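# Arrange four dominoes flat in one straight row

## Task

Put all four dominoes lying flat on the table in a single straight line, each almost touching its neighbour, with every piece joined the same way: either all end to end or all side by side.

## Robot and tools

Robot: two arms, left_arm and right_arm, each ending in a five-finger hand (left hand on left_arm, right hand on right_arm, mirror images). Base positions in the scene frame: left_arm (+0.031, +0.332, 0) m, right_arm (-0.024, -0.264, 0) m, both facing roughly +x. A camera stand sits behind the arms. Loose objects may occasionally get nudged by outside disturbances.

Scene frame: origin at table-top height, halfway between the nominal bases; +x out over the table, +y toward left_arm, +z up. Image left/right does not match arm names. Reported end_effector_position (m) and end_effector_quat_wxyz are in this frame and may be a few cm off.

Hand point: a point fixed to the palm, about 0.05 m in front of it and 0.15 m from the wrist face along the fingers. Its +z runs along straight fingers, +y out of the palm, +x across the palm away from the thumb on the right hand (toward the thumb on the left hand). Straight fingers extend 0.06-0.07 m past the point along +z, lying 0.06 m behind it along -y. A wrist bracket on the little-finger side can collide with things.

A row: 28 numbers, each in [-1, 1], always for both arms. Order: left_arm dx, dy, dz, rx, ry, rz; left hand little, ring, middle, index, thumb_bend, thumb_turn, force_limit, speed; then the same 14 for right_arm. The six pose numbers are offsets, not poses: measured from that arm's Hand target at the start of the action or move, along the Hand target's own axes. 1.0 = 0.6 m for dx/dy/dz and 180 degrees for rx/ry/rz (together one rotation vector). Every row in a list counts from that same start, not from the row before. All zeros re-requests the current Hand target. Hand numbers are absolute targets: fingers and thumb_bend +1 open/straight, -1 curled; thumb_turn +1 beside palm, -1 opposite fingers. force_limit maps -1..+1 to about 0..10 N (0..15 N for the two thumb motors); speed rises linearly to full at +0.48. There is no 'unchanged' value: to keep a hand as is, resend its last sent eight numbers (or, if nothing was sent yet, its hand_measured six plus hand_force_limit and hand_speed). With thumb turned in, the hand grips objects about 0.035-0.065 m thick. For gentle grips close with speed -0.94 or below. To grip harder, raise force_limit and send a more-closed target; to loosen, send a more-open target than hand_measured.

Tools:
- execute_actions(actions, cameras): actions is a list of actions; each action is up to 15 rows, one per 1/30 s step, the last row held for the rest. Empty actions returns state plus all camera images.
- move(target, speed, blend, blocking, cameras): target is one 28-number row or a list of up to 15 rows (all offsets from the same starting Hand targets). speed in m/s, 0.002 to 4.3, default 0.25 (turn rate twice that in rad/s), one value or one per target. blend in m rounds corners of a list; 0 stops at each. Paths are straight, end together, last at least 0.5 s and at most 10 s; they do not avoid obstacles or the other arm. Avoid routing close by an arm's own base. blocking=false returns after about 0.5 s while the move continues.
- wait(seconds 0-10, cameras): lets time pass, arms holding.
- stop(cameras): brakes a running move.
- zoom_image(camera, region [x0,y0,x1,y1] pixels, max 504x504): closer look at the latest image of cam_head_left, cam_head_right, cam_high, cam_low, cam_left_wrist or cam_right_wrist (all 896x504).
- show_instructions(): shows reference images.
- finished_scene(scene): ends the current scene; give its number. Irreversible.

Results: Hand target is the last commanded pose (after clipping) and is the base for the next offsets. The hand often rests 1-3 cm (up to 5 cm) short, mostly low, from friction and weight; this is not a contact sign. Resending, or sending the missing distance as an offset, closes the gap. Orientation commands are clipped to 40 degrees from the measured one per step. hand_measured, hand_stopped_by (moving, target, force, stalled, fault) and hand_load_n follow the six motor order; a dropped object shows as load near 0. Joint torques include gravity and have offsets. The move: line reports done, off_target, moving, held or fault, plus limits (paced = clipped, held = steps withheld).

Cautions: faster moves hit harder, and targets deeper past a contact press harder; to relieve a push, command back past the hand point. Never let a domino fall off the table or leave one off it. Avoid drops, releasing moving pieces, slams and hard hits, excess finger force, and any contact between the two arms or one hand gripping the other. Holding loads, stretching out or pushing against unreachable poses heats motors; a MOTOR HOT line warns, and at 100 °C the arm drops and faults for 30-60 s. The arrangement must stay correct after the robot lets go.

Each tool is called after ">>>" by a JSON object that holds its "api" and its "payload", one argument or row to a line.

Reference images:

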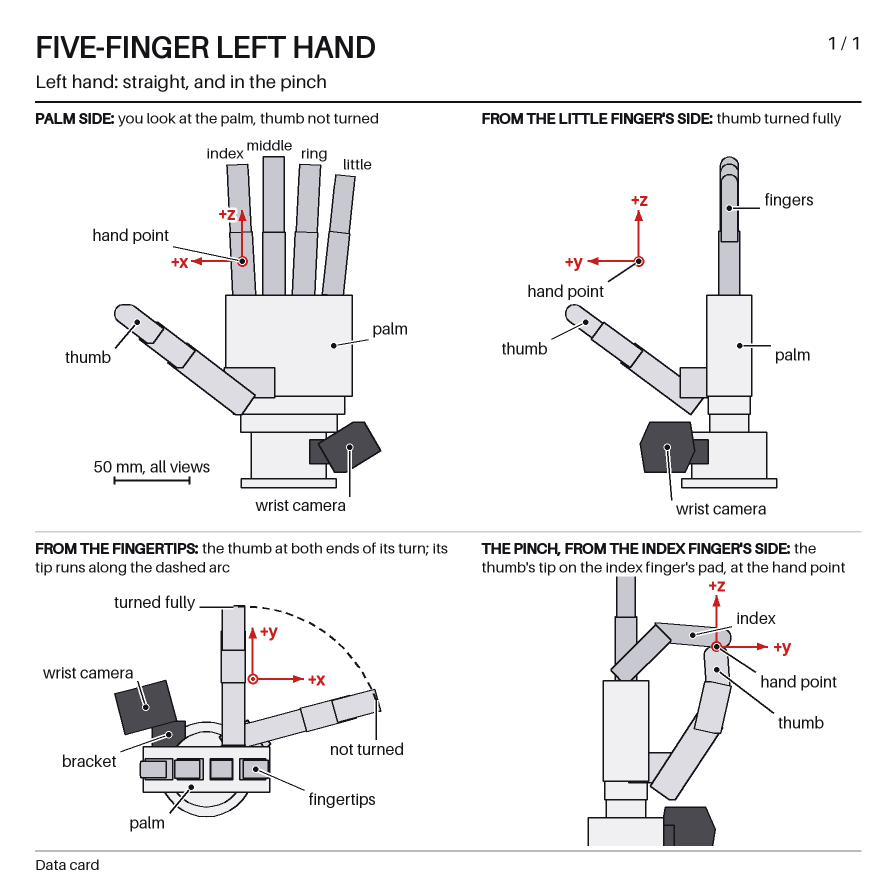

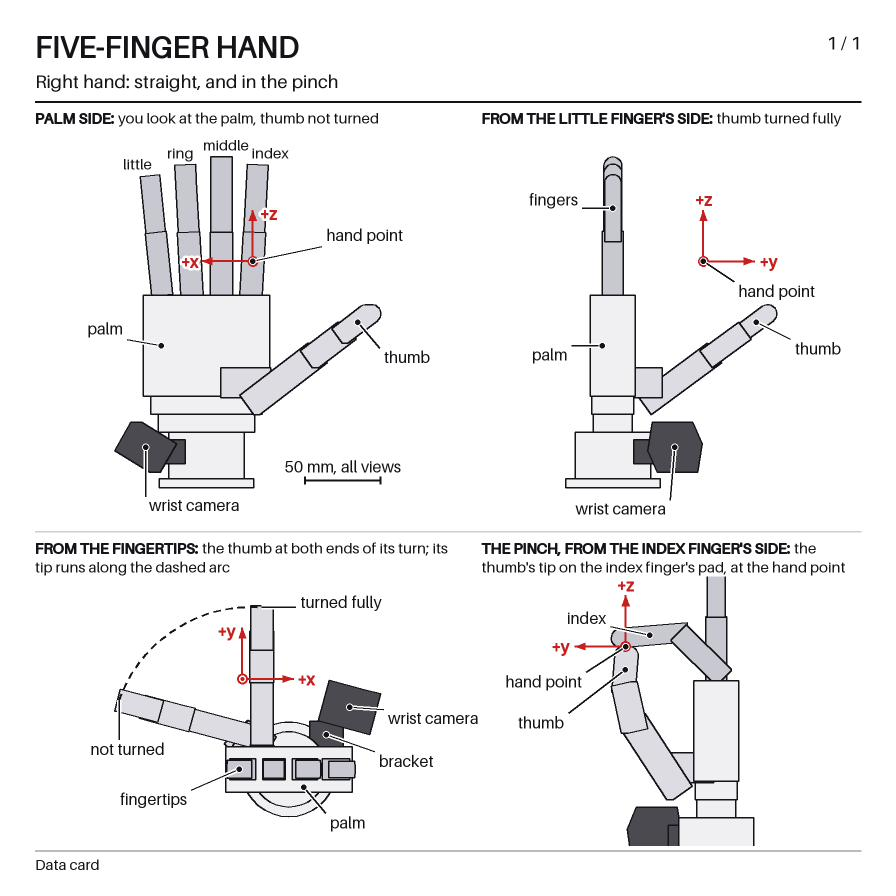

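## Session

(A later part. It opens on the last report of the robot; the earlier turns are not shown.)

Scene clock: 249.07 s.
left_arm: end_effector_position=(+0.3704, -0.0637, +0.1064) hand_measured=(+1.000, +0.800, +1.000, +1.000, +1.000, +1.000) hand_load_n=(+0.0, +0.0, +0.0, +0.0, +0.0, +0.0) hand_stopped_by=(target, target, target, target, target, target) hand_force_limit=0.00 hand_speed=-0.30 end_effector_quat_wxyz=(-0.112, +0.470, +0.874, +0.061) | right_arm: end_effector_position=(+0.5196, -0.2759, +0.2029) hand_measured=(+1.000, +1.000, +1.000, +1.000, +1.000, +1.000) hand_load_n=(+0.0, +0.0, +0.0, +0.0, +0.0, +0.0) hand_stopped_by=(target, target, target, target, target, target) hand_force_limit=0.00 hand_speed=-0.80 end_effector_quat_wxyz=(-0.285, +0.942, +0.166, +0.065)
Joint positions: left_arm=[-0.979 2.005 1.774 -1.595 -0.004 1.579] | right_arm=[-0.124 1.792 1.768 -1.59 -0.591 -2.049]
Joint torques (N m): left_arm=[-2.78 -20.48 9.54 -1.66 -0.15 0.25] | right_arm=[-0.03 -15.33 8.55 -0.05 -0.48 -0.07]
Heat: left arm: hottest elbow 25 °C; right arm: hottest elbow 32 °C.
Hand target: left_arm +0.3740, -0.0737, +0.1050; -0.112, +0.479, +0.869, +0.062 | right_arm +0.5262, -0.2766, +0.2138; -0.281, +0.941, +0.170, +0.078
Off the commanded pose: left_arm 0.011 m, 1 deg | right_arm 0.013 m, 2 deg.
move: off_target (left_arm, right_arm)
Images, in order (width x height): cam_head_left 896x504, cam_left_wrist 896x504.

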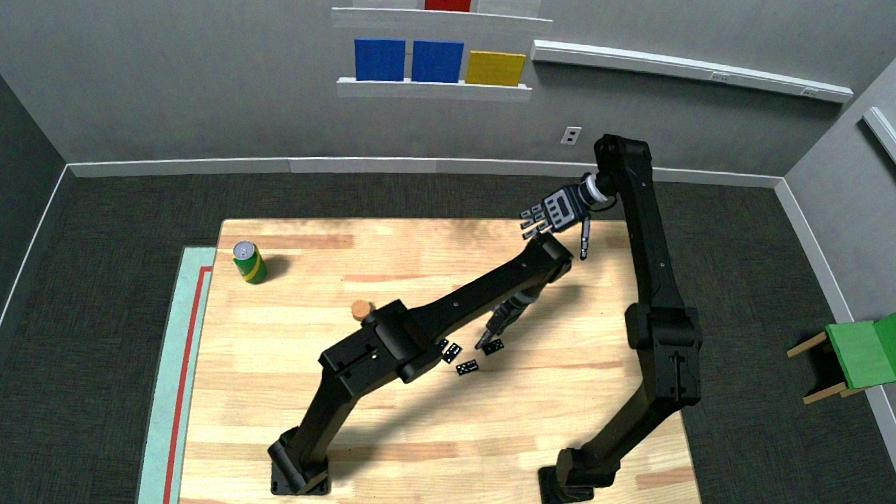

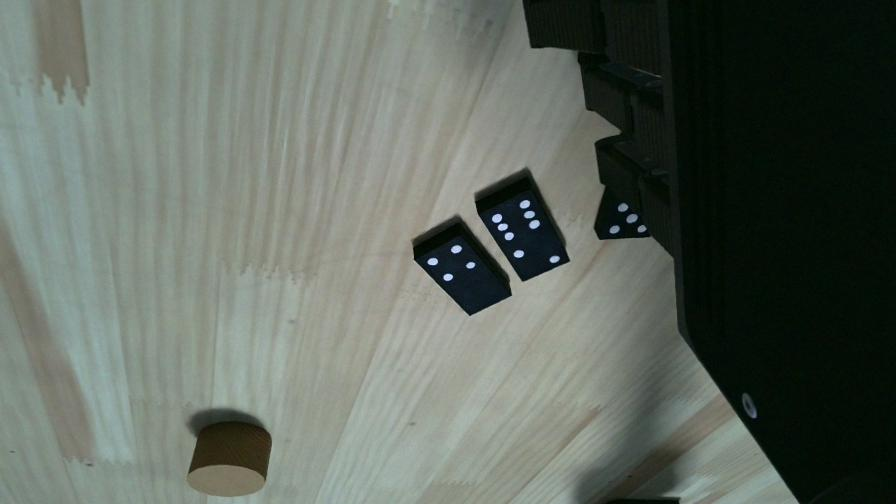

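>>> {"api": "move", "payload": {
  "target": [
    [-0.0072,-0.0147,0.0153,0,0,0,1,0.8,1,1,1,1,0,-0.3,0,0,0,0,0,0,1,1,1,1,1,1,0,-0.8]
  ],
  "speed": 0.1,
  "cameras": ["cam_head_left","cam_left_wrist"]
}}

>>> {"api": "zoom_image", "payload": {
  "camera": "cam_head_left",
  "region": [446, 310, 518, 370]
}}

>>> {"api": "zoom_image", "payload": {
  "camera": "cam_left_wrist",
  "region": [440, 0, 692, 200]
}}

Scene clock: 266.07 s.
left_arm: end_effector_position=(+0.3663, -0.0667, +0.1001) hand_measured=(+1.000, +0.800, +1.000, +1.000, +1.000, +1.000) hand_load_n=(+0.0, +0.0, +0.0, +0.0, +0.0, +0.0) hand_stopped_by=(target, target, target, target, target, target) hand_force_limit=0.00 hand_speed=-0.30 end_effector_quat_wxyz=(-0.117, +0.474, +0.870, +0.064) | right_arm: end_effector_position=(+0.5196, -0.2759, +0.2029) hand_measured=(+1.000, +1.000, +1.000, +1.000, +1.000, +1.000) hand_load_n=(+0.0, +0.0, +0.0, +0.0, -0.5, +0.0) hand_stopped_by=(target, target, target, target, target, target) hand_force_limit=0.00 hand_speed=-0.80 end_effector_quat_wxyz=(-0.285, +0.942, +0.166, +0.065)
Joint positions: left_arm=[-0.989 2.018 1.774 -1.595 -0.004 1.579] | right_arm=[-0.124 1.792 1.768 -1.59 -0.591 -2.049]
Joint torques (N m): left_arm=[-3.08 -20.07 9.02 -0.66 0.03 0.04] | right_arm=[0.21 -15.62 8.59 -0.02 -0.46 -0.06]
Heat: left arm: hottest elbow 24 °C; right arm: hottest elbow 32 °C.
Hand target: left_arm +0.3676, -0.0800, +0.0950; -0.112, +0.479, +0.869, +0.062 | right_arm +0.5262, -0.2766, +0.2138; -0.281, +0.941, +0.170, +0.078
Off the commanded pose: left_arm 0.014 m, 1 deg | right_arm 0.013 m, 2 deg.
move: off_target (left_arm, right_arm)
Images, in order (width x height): cam_head_left 896x504, cam_left_wrist 896x504.

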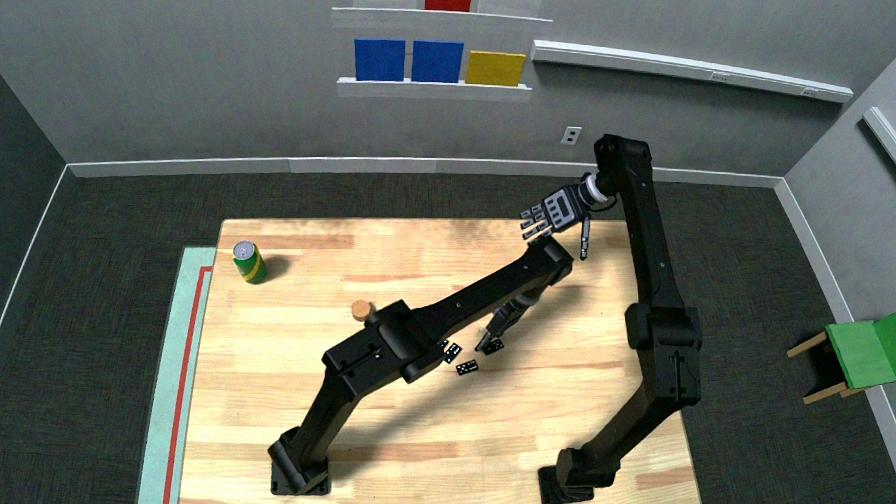

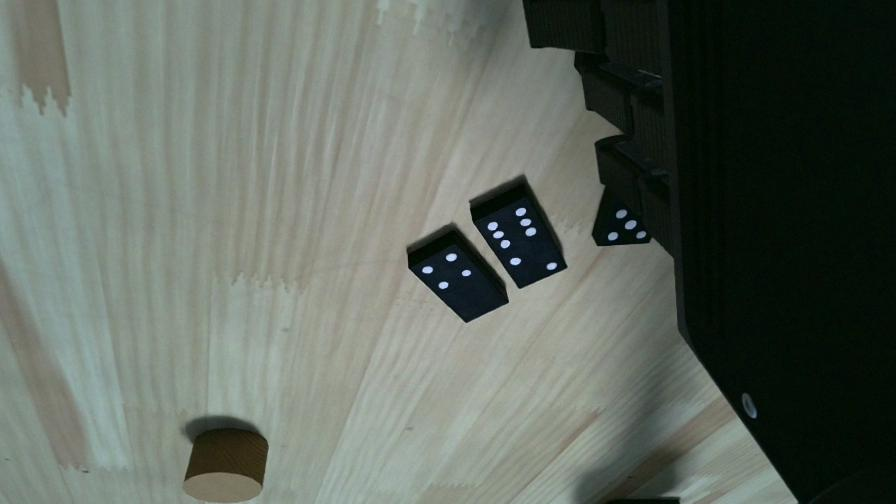

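Scaled by 7.000 from the camera's 896x504 image, which has a finer 1280x720 frame.

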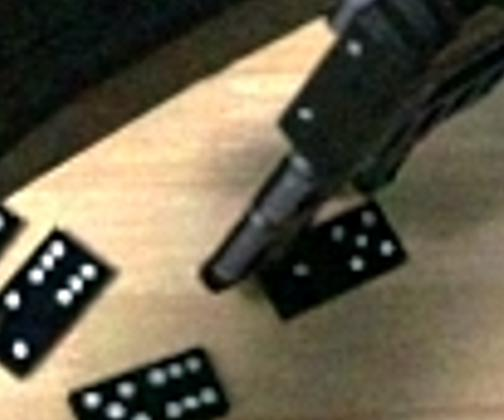

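Scaled by 2.000 from the camera's 896x504 image, which has a finer 1280x720 frame.

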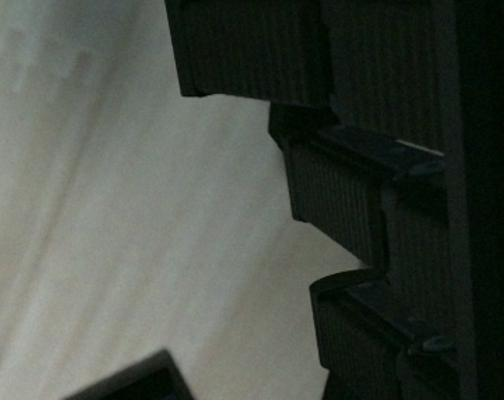

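>>> {"api": "move", "payload": {
  "target": [
    [-0.0061,-0.0228,0.0,0,0,0,1,0.8,1,1,1,1,0,-0.3,0,0,0,0,0,0,1,1,1,1,1,1,0,-0.8]
  ],
  "speed": 0.1,
  "cameras": ["cam_left_wrist"]
}}

>>> {"api": "zoom_image", "payload": {
  "camera": "cam_left_wrist",
  "region": [440, 0, 692, 200]
}}

Scene clock: 271.63 s.
left_arm: end_effector_position=(+0.3557, -0.0767, +0.0971) hand_measured=(+1.000, +0.800, +1.000, +1.000, +1.000, +1.000) hand_load_n=(+0.0, +0.0, +0.0, +0.0, +0.0, +0.0) hand_stopped_by=(target, target, target, target, target, target) hand_force_limit=0.00 hand_speed=-0.30 end_effector_quat_wxyz=(-0.118, +0.480, +0.867, +0.065) | right_arm: end_effector_position=(+0.5196, -0.2759, +0.2029) hand_measured=(+1.000, +1.000, +1.000, +1.000, +1.000, +1.000) hand_load_n=(+0.0, +0.0, +0.0, +0.0, +0.0, +0.0) hand_stopped_by=(target, target, target, target, target, target) hand_force_limit=0.00 hand_speed=-0.80 end_effector_quat_wxyz=(-0.285, +0.942, +0.166, +0.065)
Joint positions: left_arm=[-1.014 2.027 1.78 -1.595 0.002 1.57] | right_arm=[-0.124 1.792 1.768 -1.59 -0.591 -2.049]
Joint torques (N m): left_arm=[-2.9 -20.72 9.59 -1.01 0.04 -0.1] | right_arm=[0.21 -15.62 8.65 -0.14 -0.47 -0.07]
Heat: left arm: hottest elbow 24 °C; right arm: hottest elbow 32 °C.
Hand target: left_arm +0.3578, -0.0904, +0.0941; -0.112, +0.479, +0.869, +0.062 | right_arm +0.5262, -0.2766, +0.2138; -0.281, +0.941, +0.170, +0.078
Off the commanded pose: left_arm 0.014 m, 1 deg | right_arm 0.013 m, 2 deg.
move: off_target (left_arm, right_arm)
Images, in order (width x height): cam_left_wrist 896x504.

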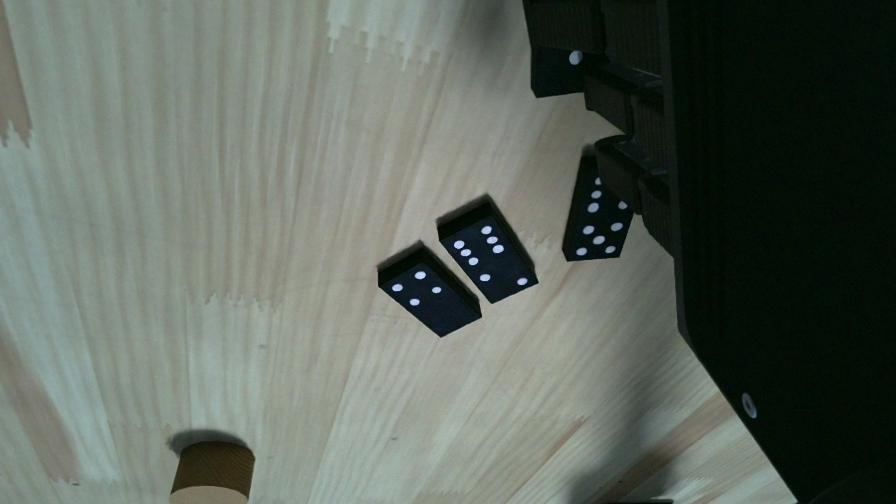

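Scaled by 2.000 from the camera's 896x504 image, which has a finer 1280x720 frame.

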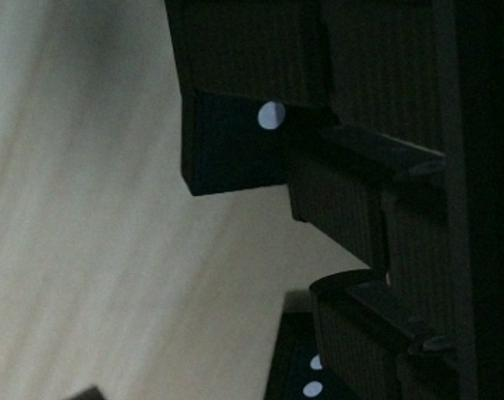

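>>> {"api": "move", "payload": {
  "target": [
    [0.0363,0.0357,0.0095,-0.007,0,0.0269,1,0.8,1,1,1,1,0,-0.3,0,0,0,0,0,0,1,1,1,1,1,1,0,-0.8]
  ],
  "speed": 0.1,
  "cameras": ["cam_left_wrist"]
}}

>>> {"api": "zoom_image", "payload": {
  "camera": "cam_left_wrist",
  "region": [440, 0, 692, 200]
}}

Scene clock: 283.37 s.
left_arm: end_effector_position=(+0.3568, -0.0638, +0.0954) hand_measured=(+1.000, +0.800, +1.000, +1.000, +1.000, +1.000) hand_load_n=(+0.0, +0.0, +0.0, +0.0, +0.0, +0.0) hand_stopped_by=(target, target, target, target, target, target) hand_force_limit=0.00 hand_speed=-0.30 end_effector_quat_wxyz=(-0.112, +0.516, +0.847, +0.068) | right_arm: end_effector_position=(+0.5196, -0.2759, +0.2029) hand_measured=(+1.000, +1.000, +1.000, +1.000, +1.000, +1.000) hand_load_n=(+0.0, +0.0, +0.0, +0.0, +0.0, +0.0) hand_stopped_by=(target, target, target, target, target, target) hand_force_limit=0.00 hand_speed=-0.80 end_effector_quat_wxyz=(-0.285, +0.942, +0.166, +0.065)
Joint positions: left_arm=[-1.012 1.981 1.704 -1.556 -0.021 1.651] | right_arm=[-0.124 1.792 1.768 -1.59 -0.591 -2.049]
Joint torques (N m): left_arm=[-0.32 -22.71 6.15 -0.64 -0.23 0.17] | right_arm=[0.09 -15.5 8.58 -0.08 -0.48 -0.09]
Heat: left arm: hottest elbow 24 °C; right arm: hottest elbow 32 °C.
Hand target: left_arm +0.3639, -0.0599, +0.0941; -0.109, +0.516, +0.847, +0.066 | right_arm +0.5262, -0.2766, +0.2138; -0.281, +0.941, +0.170, +0.078
Off the commanded pose: left_arm 0.008 m, 0 deg | right_arm 0.013 m, 2 deg.
move: off_target (right_arm)
Images, in order (width x height): cam_left_wrist 896x504.

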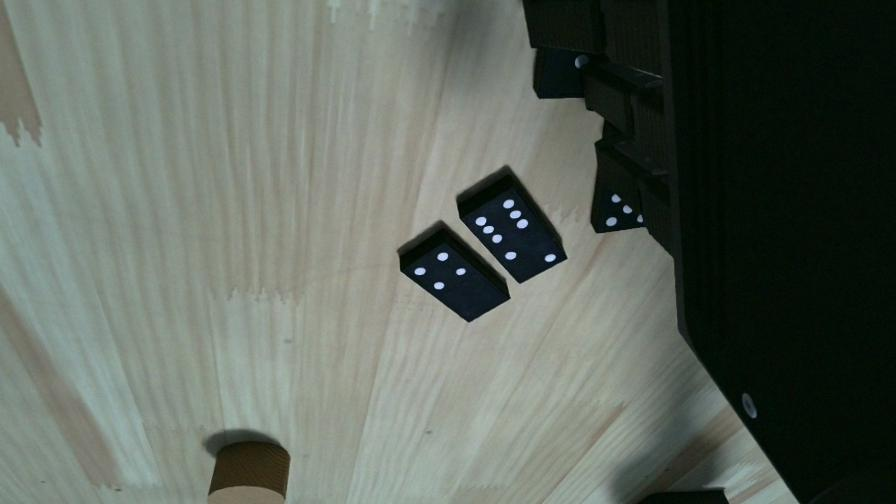

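Scaled by 2.000 from the camera's 896x504 image, which has a finer 1280x720 frame.

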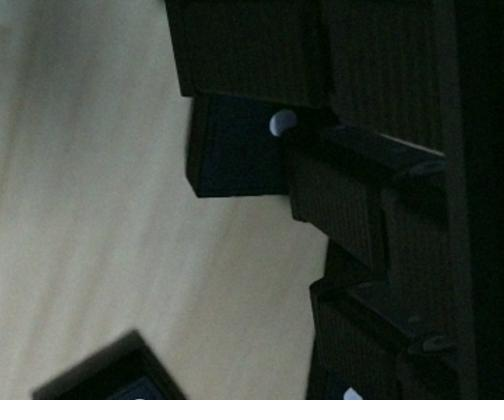

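>>> {"api": "execute_actions", "payload": {
  "actions": [],
  "cameras": ["cam_head_left","cam_low"]
}}

>>> {"api": "zoom_image", "payload": {
  "camera": "cam_head_left",
  "region": [446, 310, 518, 370]
}}

>>> {"api": "zoom_image", "payload": {
  "camera": "cam_low",
  "region": [380, 225, 500, 265]
}}

Scene clock: 293.83 s.
left_arm: end_effector_position=(+0.3569, -0.0638, +0.0954) hand_measured=(+1.000, +0.800, +1.000, +1.000, +1.000, +1.000) hand_load_n=(+0.0, +0.0, +0.0, +0.0, +0.0, +0.0) hand_stopped_by=(target, target, target, target, target, target) hand_force_limit=0.00 hand_speed=-0.30 end_effector_quat_wxyz=(-0.112, +0.516, +0.846, +0.068) | right_arm: end_effector_position=(+0.5196, -0.2759, +0.2029) hand_measured=(+1.000, +1.000, +1.000, +1.000, +1.000, +1.000) hand_load_n=(+0.0, +0.0, +0.0, +0.0, +0.0, -0.5) hand_stopped_by=(target, target, target, target, target, target) hand_force_limit=0.00 hand_speed=-0.80 end_effector_quat_wxyz=(-0.285, +0.942, +0.166, +0.065)
Joint positions: left_arm=[-1.012 1.981 1.704 -1.556 -0.021 1.651] | right_arm=[-0.124 1.792 1.768 -1.59 -0.591 -2.049]
Joint velocities: within noise
Joint torques (N m): left_arm=[-0.09 -22.18 6.46 -0.77 -0.22 0.17] | right_arm=[-0.03 -15.68 8.55 -0.06 -0.46 -0.08]
Heat: left arm: hottest elbow 24 °C; right arm: hottest elbow 32 °C.
Hand target: left_arm +0.3639, -0.0599, +0.0941; -0.109, +0.516, +0.847, +0.066 | right_arm +0.5262, -0.2766, +0.2138; -0.281, +0.941, +0.170, +0.078
Off the commanded pose: left_arm 0.008 m, 0 deg | right_arm 0.013 m, 2 deg.
Images, in order (width x height): cam_head_left 896x504, cam_low 896x504.

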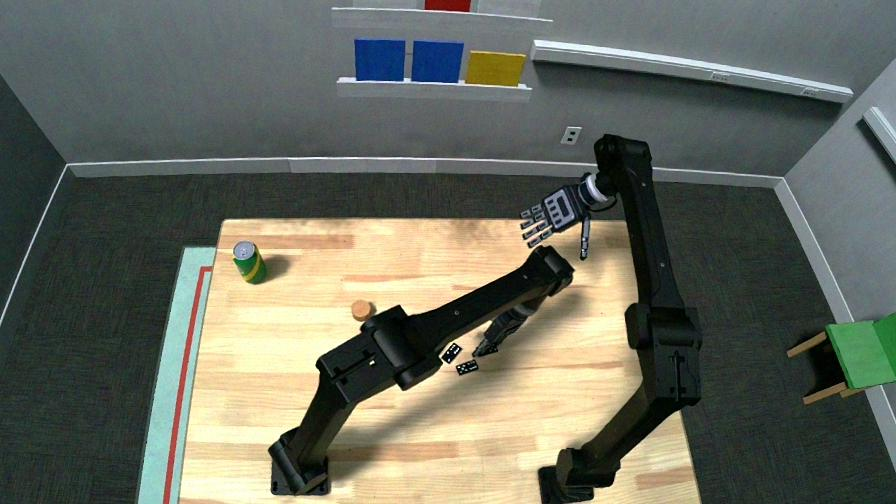

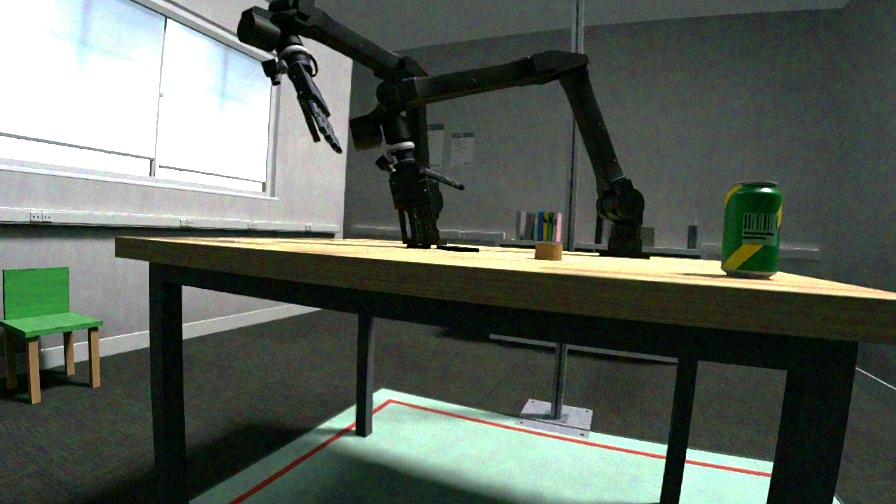

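Scaled by 7.000 from the camera's 896x504 image, which has a finer 1280x720 frame.

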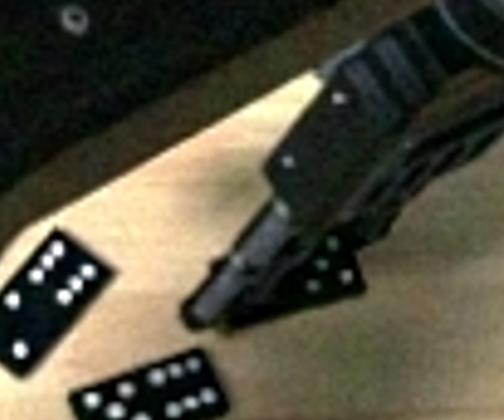

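Scaled by 4.200 from the camera's 896x504 image, which has a finer 1280x720 frame.

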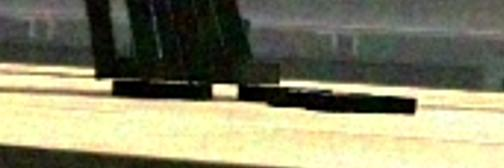

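>>> {"api": "move", "payload": {
  "target": [
    [-0.0046,0,0.0177,0,0,0,1,0.8,1,1,1,1,0,-0.3,0,0,0,0,0,0,1,1,1,1,1,1,0,-0.8],
    [-0.0155,-0.0718,0.0148,0.007,0,-0.0269,1,0.8,1,1,1,1,0,-0.3,0,0,0,0,0,0,1,1,1,1,1,1,0,-0.8],
    [0.0428,-0.1278,0.0353,0.021,0,-0.0807,1,0.8,1,1,1,1,0,-0.3,0,0,0,0,0,0,1,1,1,1,1,1,0,-0.8],
    [0.1137,-0.1497,0.0563,0.042,0,-0.1613,1,0.8,1,1,1,1,0,-0.3,0,0,0,0,0,0,1,1,1,1,1,1,0,-0.8]
  ],
  "speed": [0.06,0.08,0.08,0.1],
  "blend": [0.0,0.006,0.006,0],
  "cameras": ["cam_head_left","cam_left_wrist","cam_low"]
}}

>>> {"api": "zoom_image", "payload": {
  "camera": "cam_head_left",
  "region": [410, 310, 518, 400]
}}

>>> {"api": "zoom_image", "payload": {
  "camera": "cam_low",
  "region": [380, 225, 500, 265]
}}

Scene clock: 313.60 s.
left_arm: end_effector_position=(+0.2522, -0.0409, +0.0919) hand_measured=(+1.000, +0.800, +1.000, +1.000, +1.000, +1.000) hand_load_n=(+0.0, +0.0, +0.0, +0.0, +0.0, +0.0) hand_stopped_by=(target, target, target, target, target, target) hand_force_limit=0.00 hand_speed=-0.30 end_effector_quat_wxyz=(-0.112, +0.289, +0.950, +0.027) | right_arm: end_effector_position=(+0.5196, -0.2759, +0.2029) hand_measured=(+1.000, +1.000, +1.000, +1.000, +1.000, +1.000) hand_load_n=(+0.0, +0.0, +0.0, +0.0, +0.0, +0.0) hand_stopped_by=(target, target, target, target, target, target) hand_force_limit=0.00 hand_speed=-0.80 end_effector_quat_wxyz=(-0.285, +0.942, +0.166, +0.065)
Joint positions: left_arm=[-1.073 1.824 1.469 -1.415 0.119 1.101] | right_arm=[-0.124 1.792 1.768 -1.59 -0.591 -2.049]
Joint torques (N m): left_arm=[-1.49 -18.08 5.22 -0.69 0.16 -0.09] | right_arm=[0.26 -15.56 8.62 -0.12 -0.47 -0.07]
Heat: left arm: hottest elbow 24 °C; right arm: hottest elbow 32 °C.
Hand target: left_arm +0.2499, -0.0348, +0.0787; -0.122, +0.279, +0.952, +0.036 | right_arm +0.5262, -0.2766, +0.2138; -0.281, +0.941, +0.170, +0.078
Off the commanded pose: left_arm 0.015 m, 2 deg | right_arm 0.013 m, 2 deg.
move: off_target (left_arm, right_arm)
Images, in order (width x height): cam_head_left 896x504, cam_low 896x504, cam_left_wrist 896x504.

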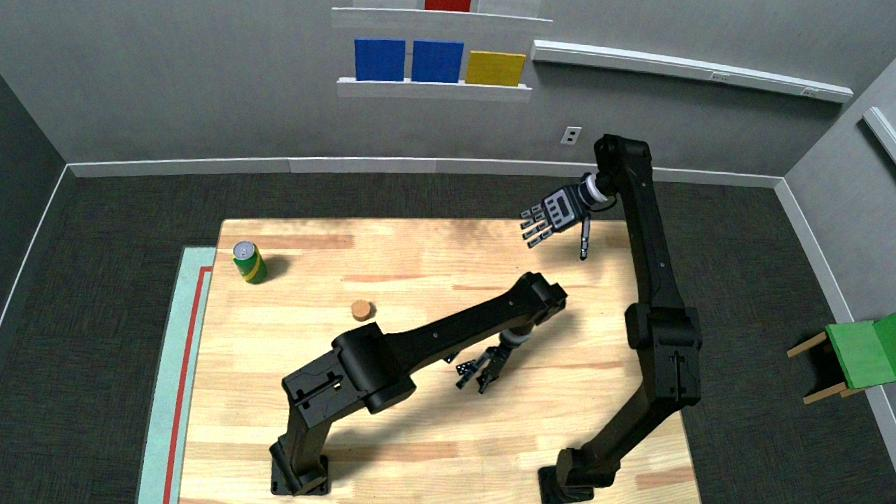

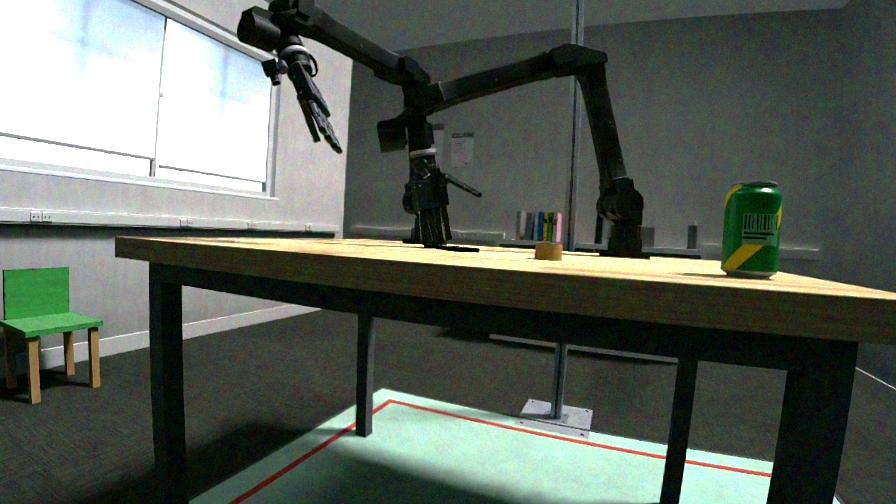

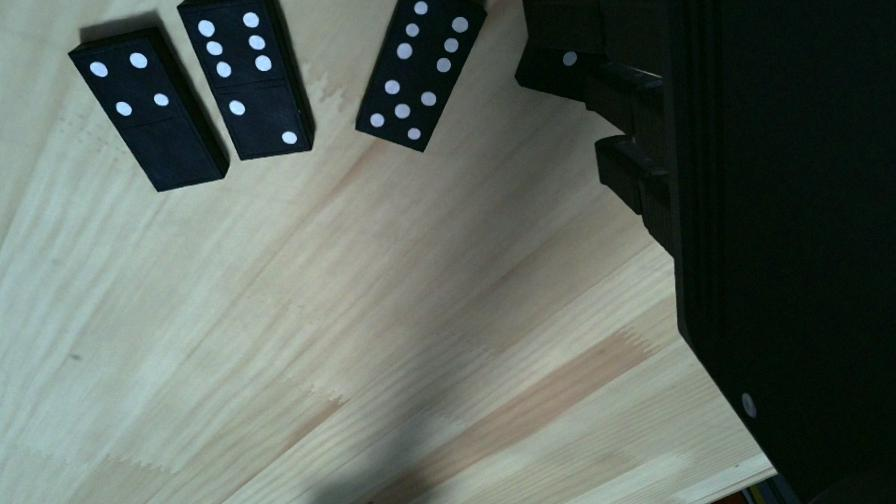

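Scaled by 4.667 from the camera's 896x504 image, which has a finer 1280x720 frame.

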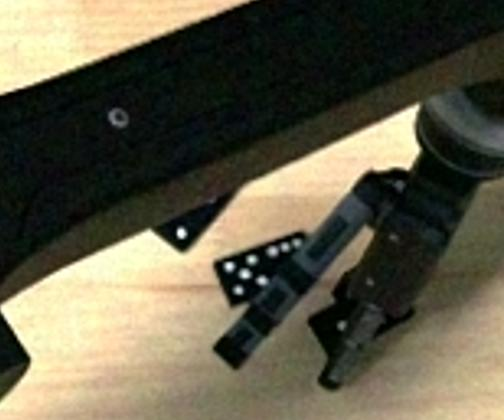

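Scaled by 4.200 from the camera's 896x504 image, which has a finer 1280x720 frame.

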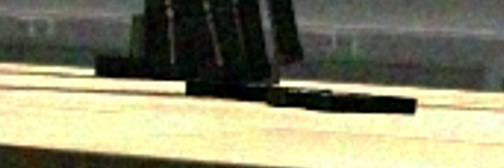

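>>> {"api": "move", "payload": {
  "target": [
    [0.0132,-0.0063,-0.085,0,0,0,1,0.8,1,1,1,1,0,-0.3,0,0,0,0,0,0,1,1,1,1,1,1,0,-0.8],
    [0.0287,-0.0832,-0.0723,-0.014,0,0.0538,1,1,1,0,1,1,0,-0.3,0,0,0,0,0,0,1,1,1,1,1,1,0,-0.8],
    [0.0093,-0.0832,0.0019,-0.014,0,0.0538,1,1,1,0,1,1,0,-0.3,0,0,0,0,0,0,1,1,1,1,1,1,0,-0.8]
  ],
  "speed": [0.12,0.15,0.1],
  "cameras": ["cam_head_left","cam_left_wrist"]
}}

>>> {"api": "zoom_image", "payload": {
  "camera": "cam_head_left",
  "region": [410, 310, 518, 400]
}}

Scene clock: 336.53 s.
left_arm: end_effector_position=(+0.2179, -0.0704, +0.0871) hand_measured=(+1.000, +1.000, +1.000, +0.000, +1.000, +1.000) hand_load_n=(+0.0, +0.0, +0.0, +0.0, +0.0, +0.0) hand_stopped_by=(target, target, target, target, target, target) hand_force_limit=0.00 hand_speed=-0.30 end_effector_quat_wxyz=(-0.117, +0.353, +0.927, +0.045) | right_arm: end_effector_position=(+0.5196, -0.2759, +0.2029) hand_measured=(+1.000, +1.000, +1.000, +1.000, +1.000, +1.000) hand_load_n=(+0.0, +0.0, +0.0, +0.0, +0.0, +0.0) hand_stopped_by=(target, target, target, target, target, target) hand_force_limit=0.00 hand_speed=-0.80 end_effector_quat_wxyz=(-0.285, +0.942, +0.166, +0.065)
Joint positions: left_arm=[-1.18 1.87 1.515 -1.444 0.109 1.132] | right_arm=[-0.124 1.792 1.768 -1.59 -0.591 -2.049]
Joint torques (N m): left_arm=[-1.79 -18.67 6.8 -0.64 0 0.2] | right_arm=[0.32 -15.44 8.54 -0.02 -0.46 -0.07]
Heat: left arm: hottest elbow 24 °C; right arm: hottest elbow 32 °C.
Hand target: left_arm +0.2182, -0.0736, +0.0788; -0.119, +0.361, +0.924, +0.047 | right_arm +0.5262, -0.2766, +0.2138; -0.281, +0.941, +0.170, +0.078
Off the commanded pose: left_arm 0.009 m, 1 deg | right_arm 0.013 m, 2 deg.
move: off_target (right_arm); target 2's new numbers were sent with left_arm's hand 0.011 m and 1 deg from that target
Images, in order (width x height): cam_head_left 896x504, cam_left_wrist 896x504.

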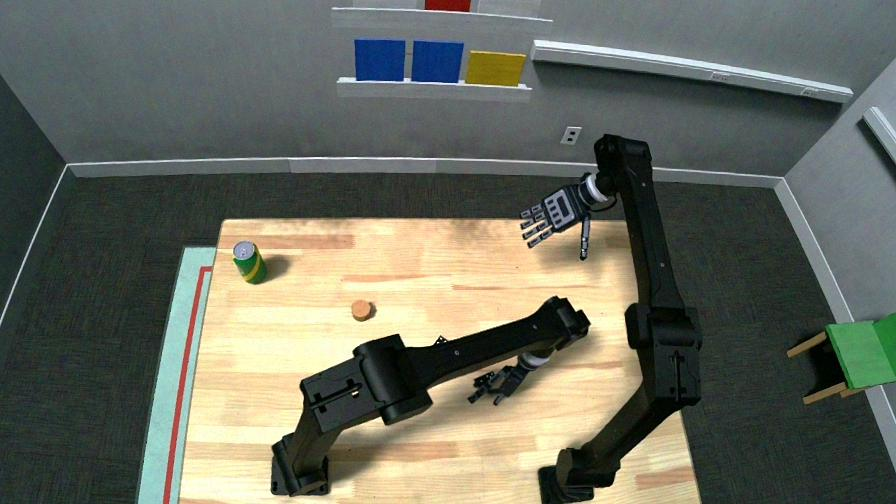

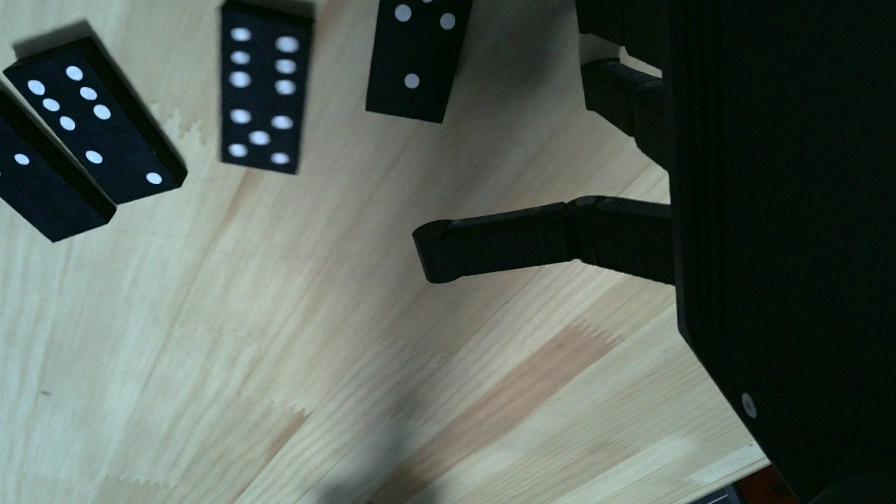

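Scaled by 4.667 from the camera's 896x504 image, which has a finer 1280x720 frame.

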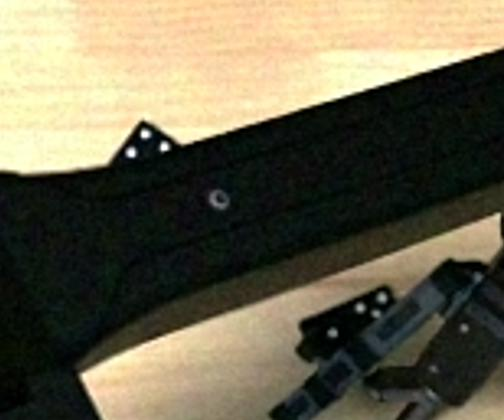

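>>> {"api": "move", "payload": {
  "target": [
    [0,0.1083,0,0,0,0,1,1,1,0,1,1,0,-0.3,0,0,0,0,0,0,1,1,1,1,1,1,0,-0.8]
  ],
  "speed": 0.05,
  "cameras": ["cam_head_left","cam_left_wrist"]
}}

Scene clock: 343.17 s.
left_arm: end_effector_position=(+0.2545, -0.0316, +0.0853) hand_measured=(+1.000, +1.000, +1.000, +0.000, +1.000, +1.000) hand_load_n=(+0.0, +0.0, +0.0, +0.0, -0.5, +0.0) hand_stopped_by=(target, target, target, target, target, target) hand_force_limit=0.00 hand_speed=-0.30 end_effector_quat_wxyz=(-0.120, +0.363, +0.923, +0.043) | right_arm: end_effector_position=(+0.5196, -0.2759, +0.2029) hand_measured=(+1.000, +1.000, +1.000, +1.000, +1.000, +1.000) hand_load_n=(+0.0, +0.0, +0.0, +0.0, +0.0, +0.0) hand_stopped_by=(target, target, target, target, target, target) hand_force_limit=0.00 hand_speed=-0.80 end_effector_quat_wxyz=(-0.285, +0.942, +0.166, +0.065)
Joint positions: left_arm=[-1.088 1.825 1.443 -1.428 0.091 1.243] | right_arm=[-0.124 1.792 1.768 -1.59 -0.591 -2.049]
Joint torques (N m): left_arm=[-0.62 -18.78 5.85 -0.55 -0.4 0.14] | right_arm=[0.26 -15.5 8.58 0.01 -0.48 -0.09]
Heat: left arm: hottest shoulder 23 °C; right arm: hottest elbow 32 °C.
Hand target: left_arm +0.2622, -0.0259, +0.0789; -0.119, +0.361, +0.924, +0.047 | right_arm +0.5262, -0.2766, +0.2138; -0.281, +0.941, +0.170, +0.078
Off the commanded pose: left_arm 0.012 m, 0 deg | right_arm 0.013 m, 2 deg.
move: off_target (left_arm, right_arm)
Images, in order (width x height): cam_head_left 896x504, cam_left_wrist 896x504.

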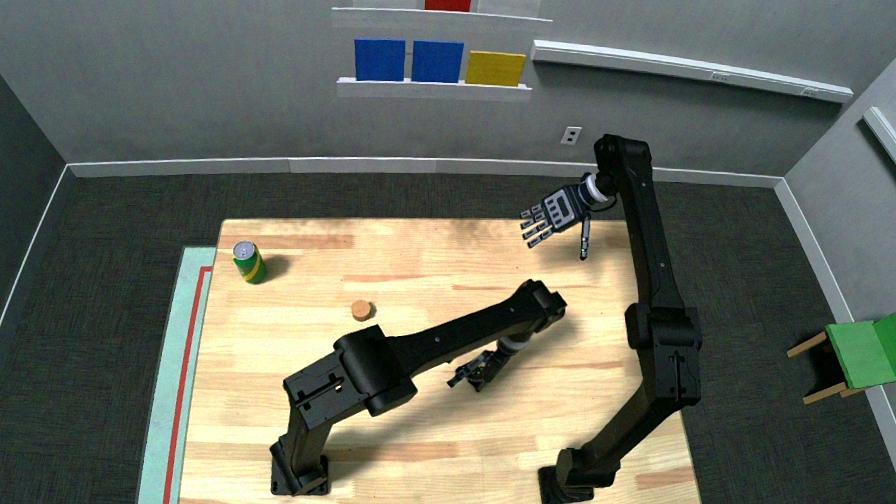

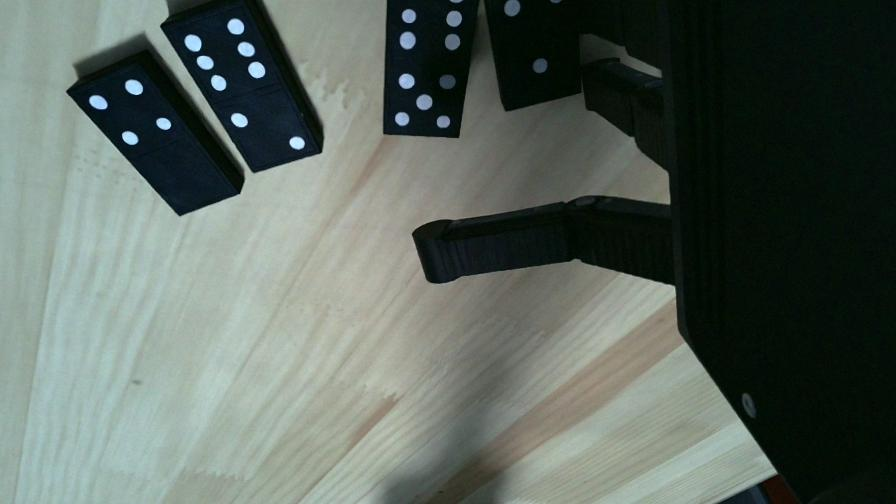

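>>> {"api": "move", "payload": {
  "target": [
    [0,0.0667,0,0,0,0,1,1,1,0,1,1,0,-0.3,0,0,0,0,0,0,1,1,1,1,1,1,0,-0.8]
  ],
  "speed": 0.05,
  "cameras": ["cam_left_wrist"]
}}

Scene clock: 347.10 s.
left_arm: end_effector_position=(+0.2821, -0.0028, +0.0852) hand_measured=(+1.000, +1.000, +1.000, +0.000, +1.000, +1.000) hand_load_n=(+0.0, +0.0, +0.0, +0.0, +0.0, +0.0) hand_stopped_by=(target, target, target, target, target, target) hand_force_limit=0.00 hand_speed=-0.30 end_effector_quat_wxyz=(-0.120, +0.363, +0.923, +0.043) | right_arm: end_effector_position=(+0.5196, -0.2759, +0.2029) hand_measured=(+1.000, +1.000, +1.000, +1.000, +1.000, +1.000) hand_load_n=(+0.0, +0.0, +0.0, +0.0, +0.0, -0.5) hand_stopped_by=(target, target, target, target, target, target) hand_force_limit=0.00 hand_speed=-0.80 end_effector_quat_wxyz=(-0.285, +0.942, +0.166, +0.065)
Joint positions: left_arm=[-1.013 1.799 1.405 -1.421 0.073 1.316] | right_arm=[-0.124 1.792 1.768 -1.59 -0.591 -2.049]
Joint torques (N m): left_arm=[0.09 -17.55 5.45 -0.5 -0.42 0.17] | right_arm=[0.21 -15.44 8.61 -0.03 -0.47 -0.07]
Heat: left arm: hottest shoulder 23 °C; right arm: hottest elbow 32 °C.
Hand target: left_arm +0.2894, +0.0034, +0.0790; -0.118, +0.361, +0.924, +0.047 | right_arm +0.5262, -0.2766, +0.2138; -0.281, +0.941, +0.170, +0.078
Off the commanded pose: left_arm 0.012 m, 1 deg | right_arm 0.013 m, 2 deg.
move: off_target (left_arm, right_arm)
Images, in order (width x height): cam_left_wrist 896x504.

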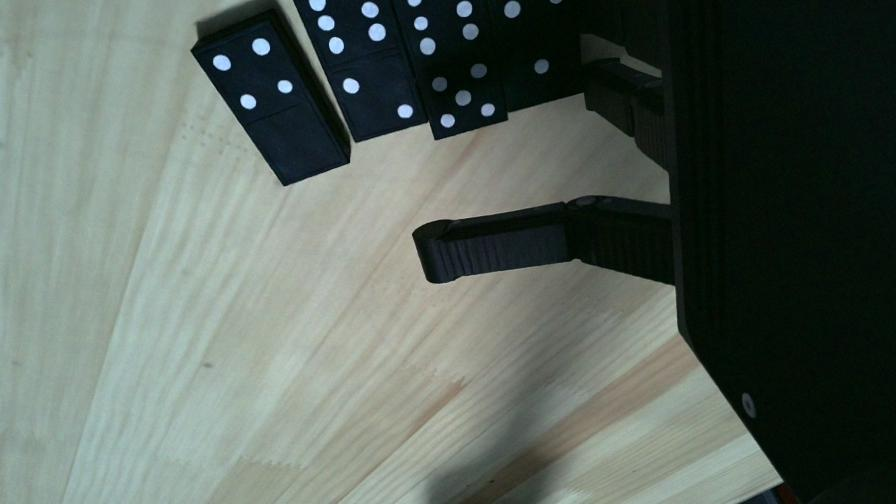

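>>> {"api": "move", "payload": {
  "target": [
    [0,0.0317,0,0,0,0,1,1,1,0,1,1,0,-0.3,0,0,0,0,0,0,1,1,1,1,1,1,0,-0.8]
  ],
  "speed": 0.05,
  "cameras": ["cam_left_wrist"]
}}

>>> {"api": "zoom_image", "payload": {
  "camera": "cam_left_wrist",
  "region": [240, 0, 640, 220]
}}

Scene clock: 352.70 s.
left_arm: end_effector_position=(+0.2952, +0.0111, +0.0850) hand_measured=(+1.000, +1.000, +1.000, +0.000, +1.000, +1.000) hand_load_n=(+0.0, +0.5, +0.0, +0.0, +0.0, -0.5) hand_stopped_by=(target, target, target, target, target, target) hand_force_limit=0.00 hand_speed=-0.30 end_effector_quat_wxyz=(-0.120, +0.363, +0.923, +0.043) | right_arm: end_effector_position=(+0.5196, -0.2759, +0.2029) hand_measured=(+1.000, +1.000, +1.000, +1.000, +1.000, +1.000) hand_load_n=(+0.0, +0.0, +0.0, +0.0, +0.0, +0.0) hand_stopped_by=(target, target, target, target, target, target) hand_force_limit=0.00 hand_speed=-0.80 end_effector_quat_wxyz=(-0.285, +0.942, +0.166, +0.065)
Joint positions: left_arm=[-0.977 1.789 1.39 -1.419 0.064 1.352] | right_arm=[-0.124 1.792 1.768 -1.59 -0.591 -2.049]
Joint torques (N m): left_arm=[-0.85 -17.96 5.55 -0.54 -0.44 0.15] | right_arm=[0.5 -15.38 8.61 -0.08 -0.48 -0.05]
Heat: left arm: hottest shoulder 23 °C; right arm: hottest elbow 32 °C.
Hand target: left_arm +0.3023, +0.0175, +0.0789; -0.118, +0.361, +0.924, +0.047 | right_arm +0.5262, -0.2766, +0.2138; -0.281, +0.941, +0.170, +0.078
Off the commanded pose: left_arm 0.011 m, 0 deg | right_arm 0.013 m, 2 deg.
move: off_target (left_arm, right_arm)
Images, in order (width x height): cam_left_wrist 896x504.

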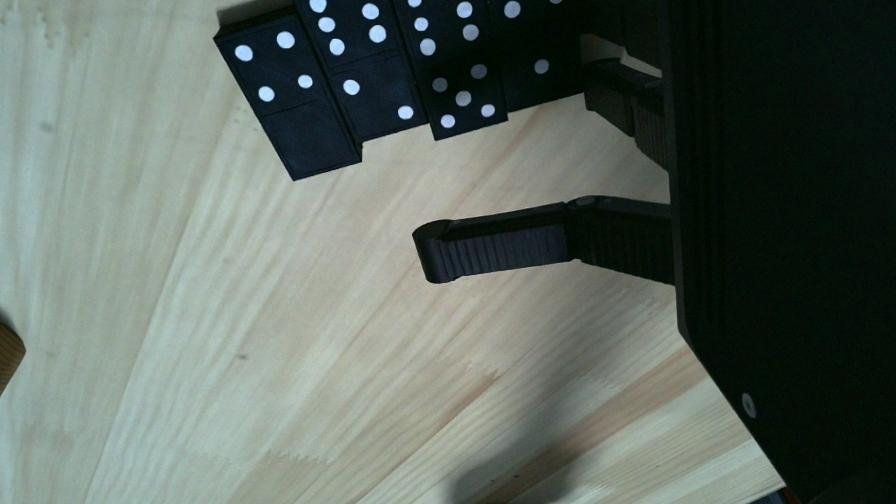

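Scaled by 1.260 from the camera's 896x504 image, which has a finer 1280x720 frame.

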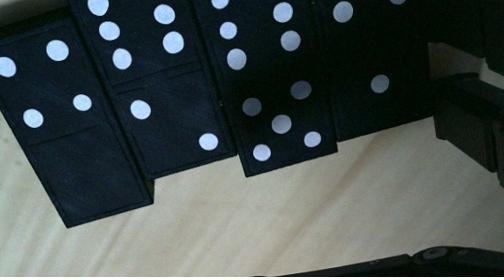

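>>> {"api": "move", "payload": {
  "target": [
    [0,-0.0333,0,0,0,0,1,1,1,0,1,1,0,-0.3,0,0,0,0,0,0,1,1,1,1,1,1,0,-0.8],
    [0.021,-0.0333,-0.0807,0,0,0,1,1,1,0,1,1,0,-0.3,0,0,0,0,0,0,1,1,1,1,1,1,0,-0.8],
    [-0.0163,-0.0352,-0.0885,0.126,0,-0.484,1,1,1,0,1,1,0,-0.3,0,0,0,0,0,0,1,1,1,1,1,1,0,-0.8],
    [-0.0368,-0.0352,-0.0095,0.126,0,-0.484,1,1,1,0,1,1,0,-0.3,0,0,0,0,0,0,1,1,1,1,1,1,0,-0.8]
  ],
  "speed": [0.08,0.15,0.3,0.12],
  "cameras": ["cam_head_left","cam_left_wrist"]
}}

>>> {"api": "zoom_image", "payload": {
  "camera": "cam_head_left",
  "region": [410, 310, 518, 400]
}}

Scene clock: 372.00 s.
left_arm: end_effector_position=(+0.3001, -0.0144, +0.0874) hand_measured=(+1.000, +1.000, +1.000, +0.000, +1.000, +1.000) hand_load_n=(+0.0, +0.0, +0.0, +0.0, +0.0, +0.0) hand_stopped_by=(target, target, target, target, target, target) hand_force_limit=0.00 hand_speed=-0.30 end_effector_quat_wxyz=(-0.115, -0.387, +0.913, -0.055) | right_arm: end_effector_position=(+0.5196, -0.2759, +0.2029) hand_measured=(+1.000, +1.000, +1.000, +1.000, +1.000, +1.000) hand_load_n=(+0.0, +0.0, +0.0, +0.0, +0.0, +0.0) hand_stopped_by=(target, target, target, target, target, target) hand_force_limit=0.00 hand_speed=-0.80 end_effector_quat_wxyz=(-0.285, +0.942, +0.166, +0.065)
Joint positions: left_arm=[-0.733 1.713 1.299 -1.155 0.256 0.035] | right_arm=[-0.124 1.792 1.768 -1.59 -0.591 -2.049]
Joint velocities: left_arm=[0.015 -0.044 -0.002 -0.017 0.037 -0.081] | right_arm=[within noise]
Joint torques (N m): left_arm=[-0.44 -16.09 6.67 -0.02 0.13 -0.11] | right_arm=[0.15 -15.62 8.62 -0.05 -0.46 -0.07]
Heat: left arm: hottest shoulder 23 °C; right arm: hottest elbow 32 °C.
Hand target: left_arm +0.3048, -0.0136, +0.0789; -0.116, -0.398, +0.909, -0.051 | right_arm +0.5262, -0.2766, +0.2138; -0.281, +0.941, +0.170, +0.078
Off the commanded pose: left_arm 0.010 m, 1 deg | right_arm 0.013 m, 2 deg.
move: off_target (right_arm)
Images, in order (width x height): cam_head_left 896x504, cam_left_wrist 896x504.

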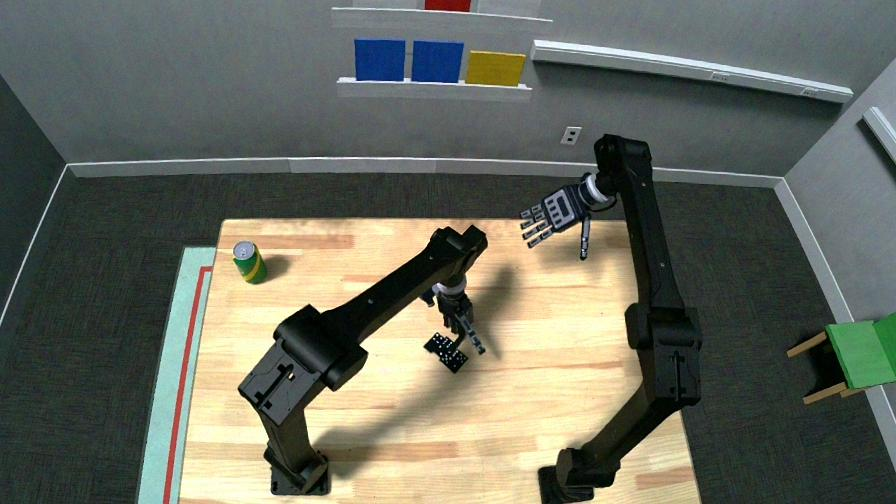

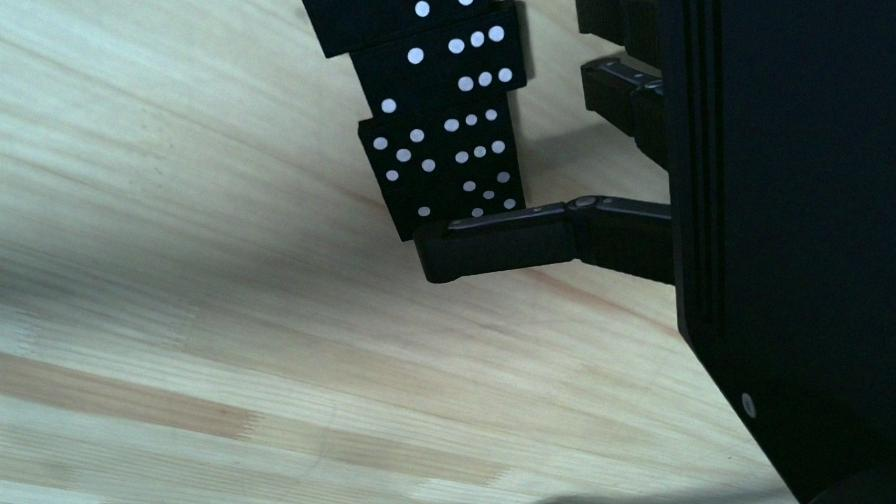

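Scaled by 4.667 from the camera's 896x504 image, which has a finer 1280x720 frame.

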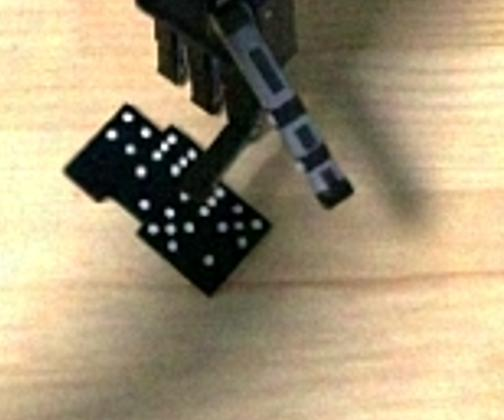

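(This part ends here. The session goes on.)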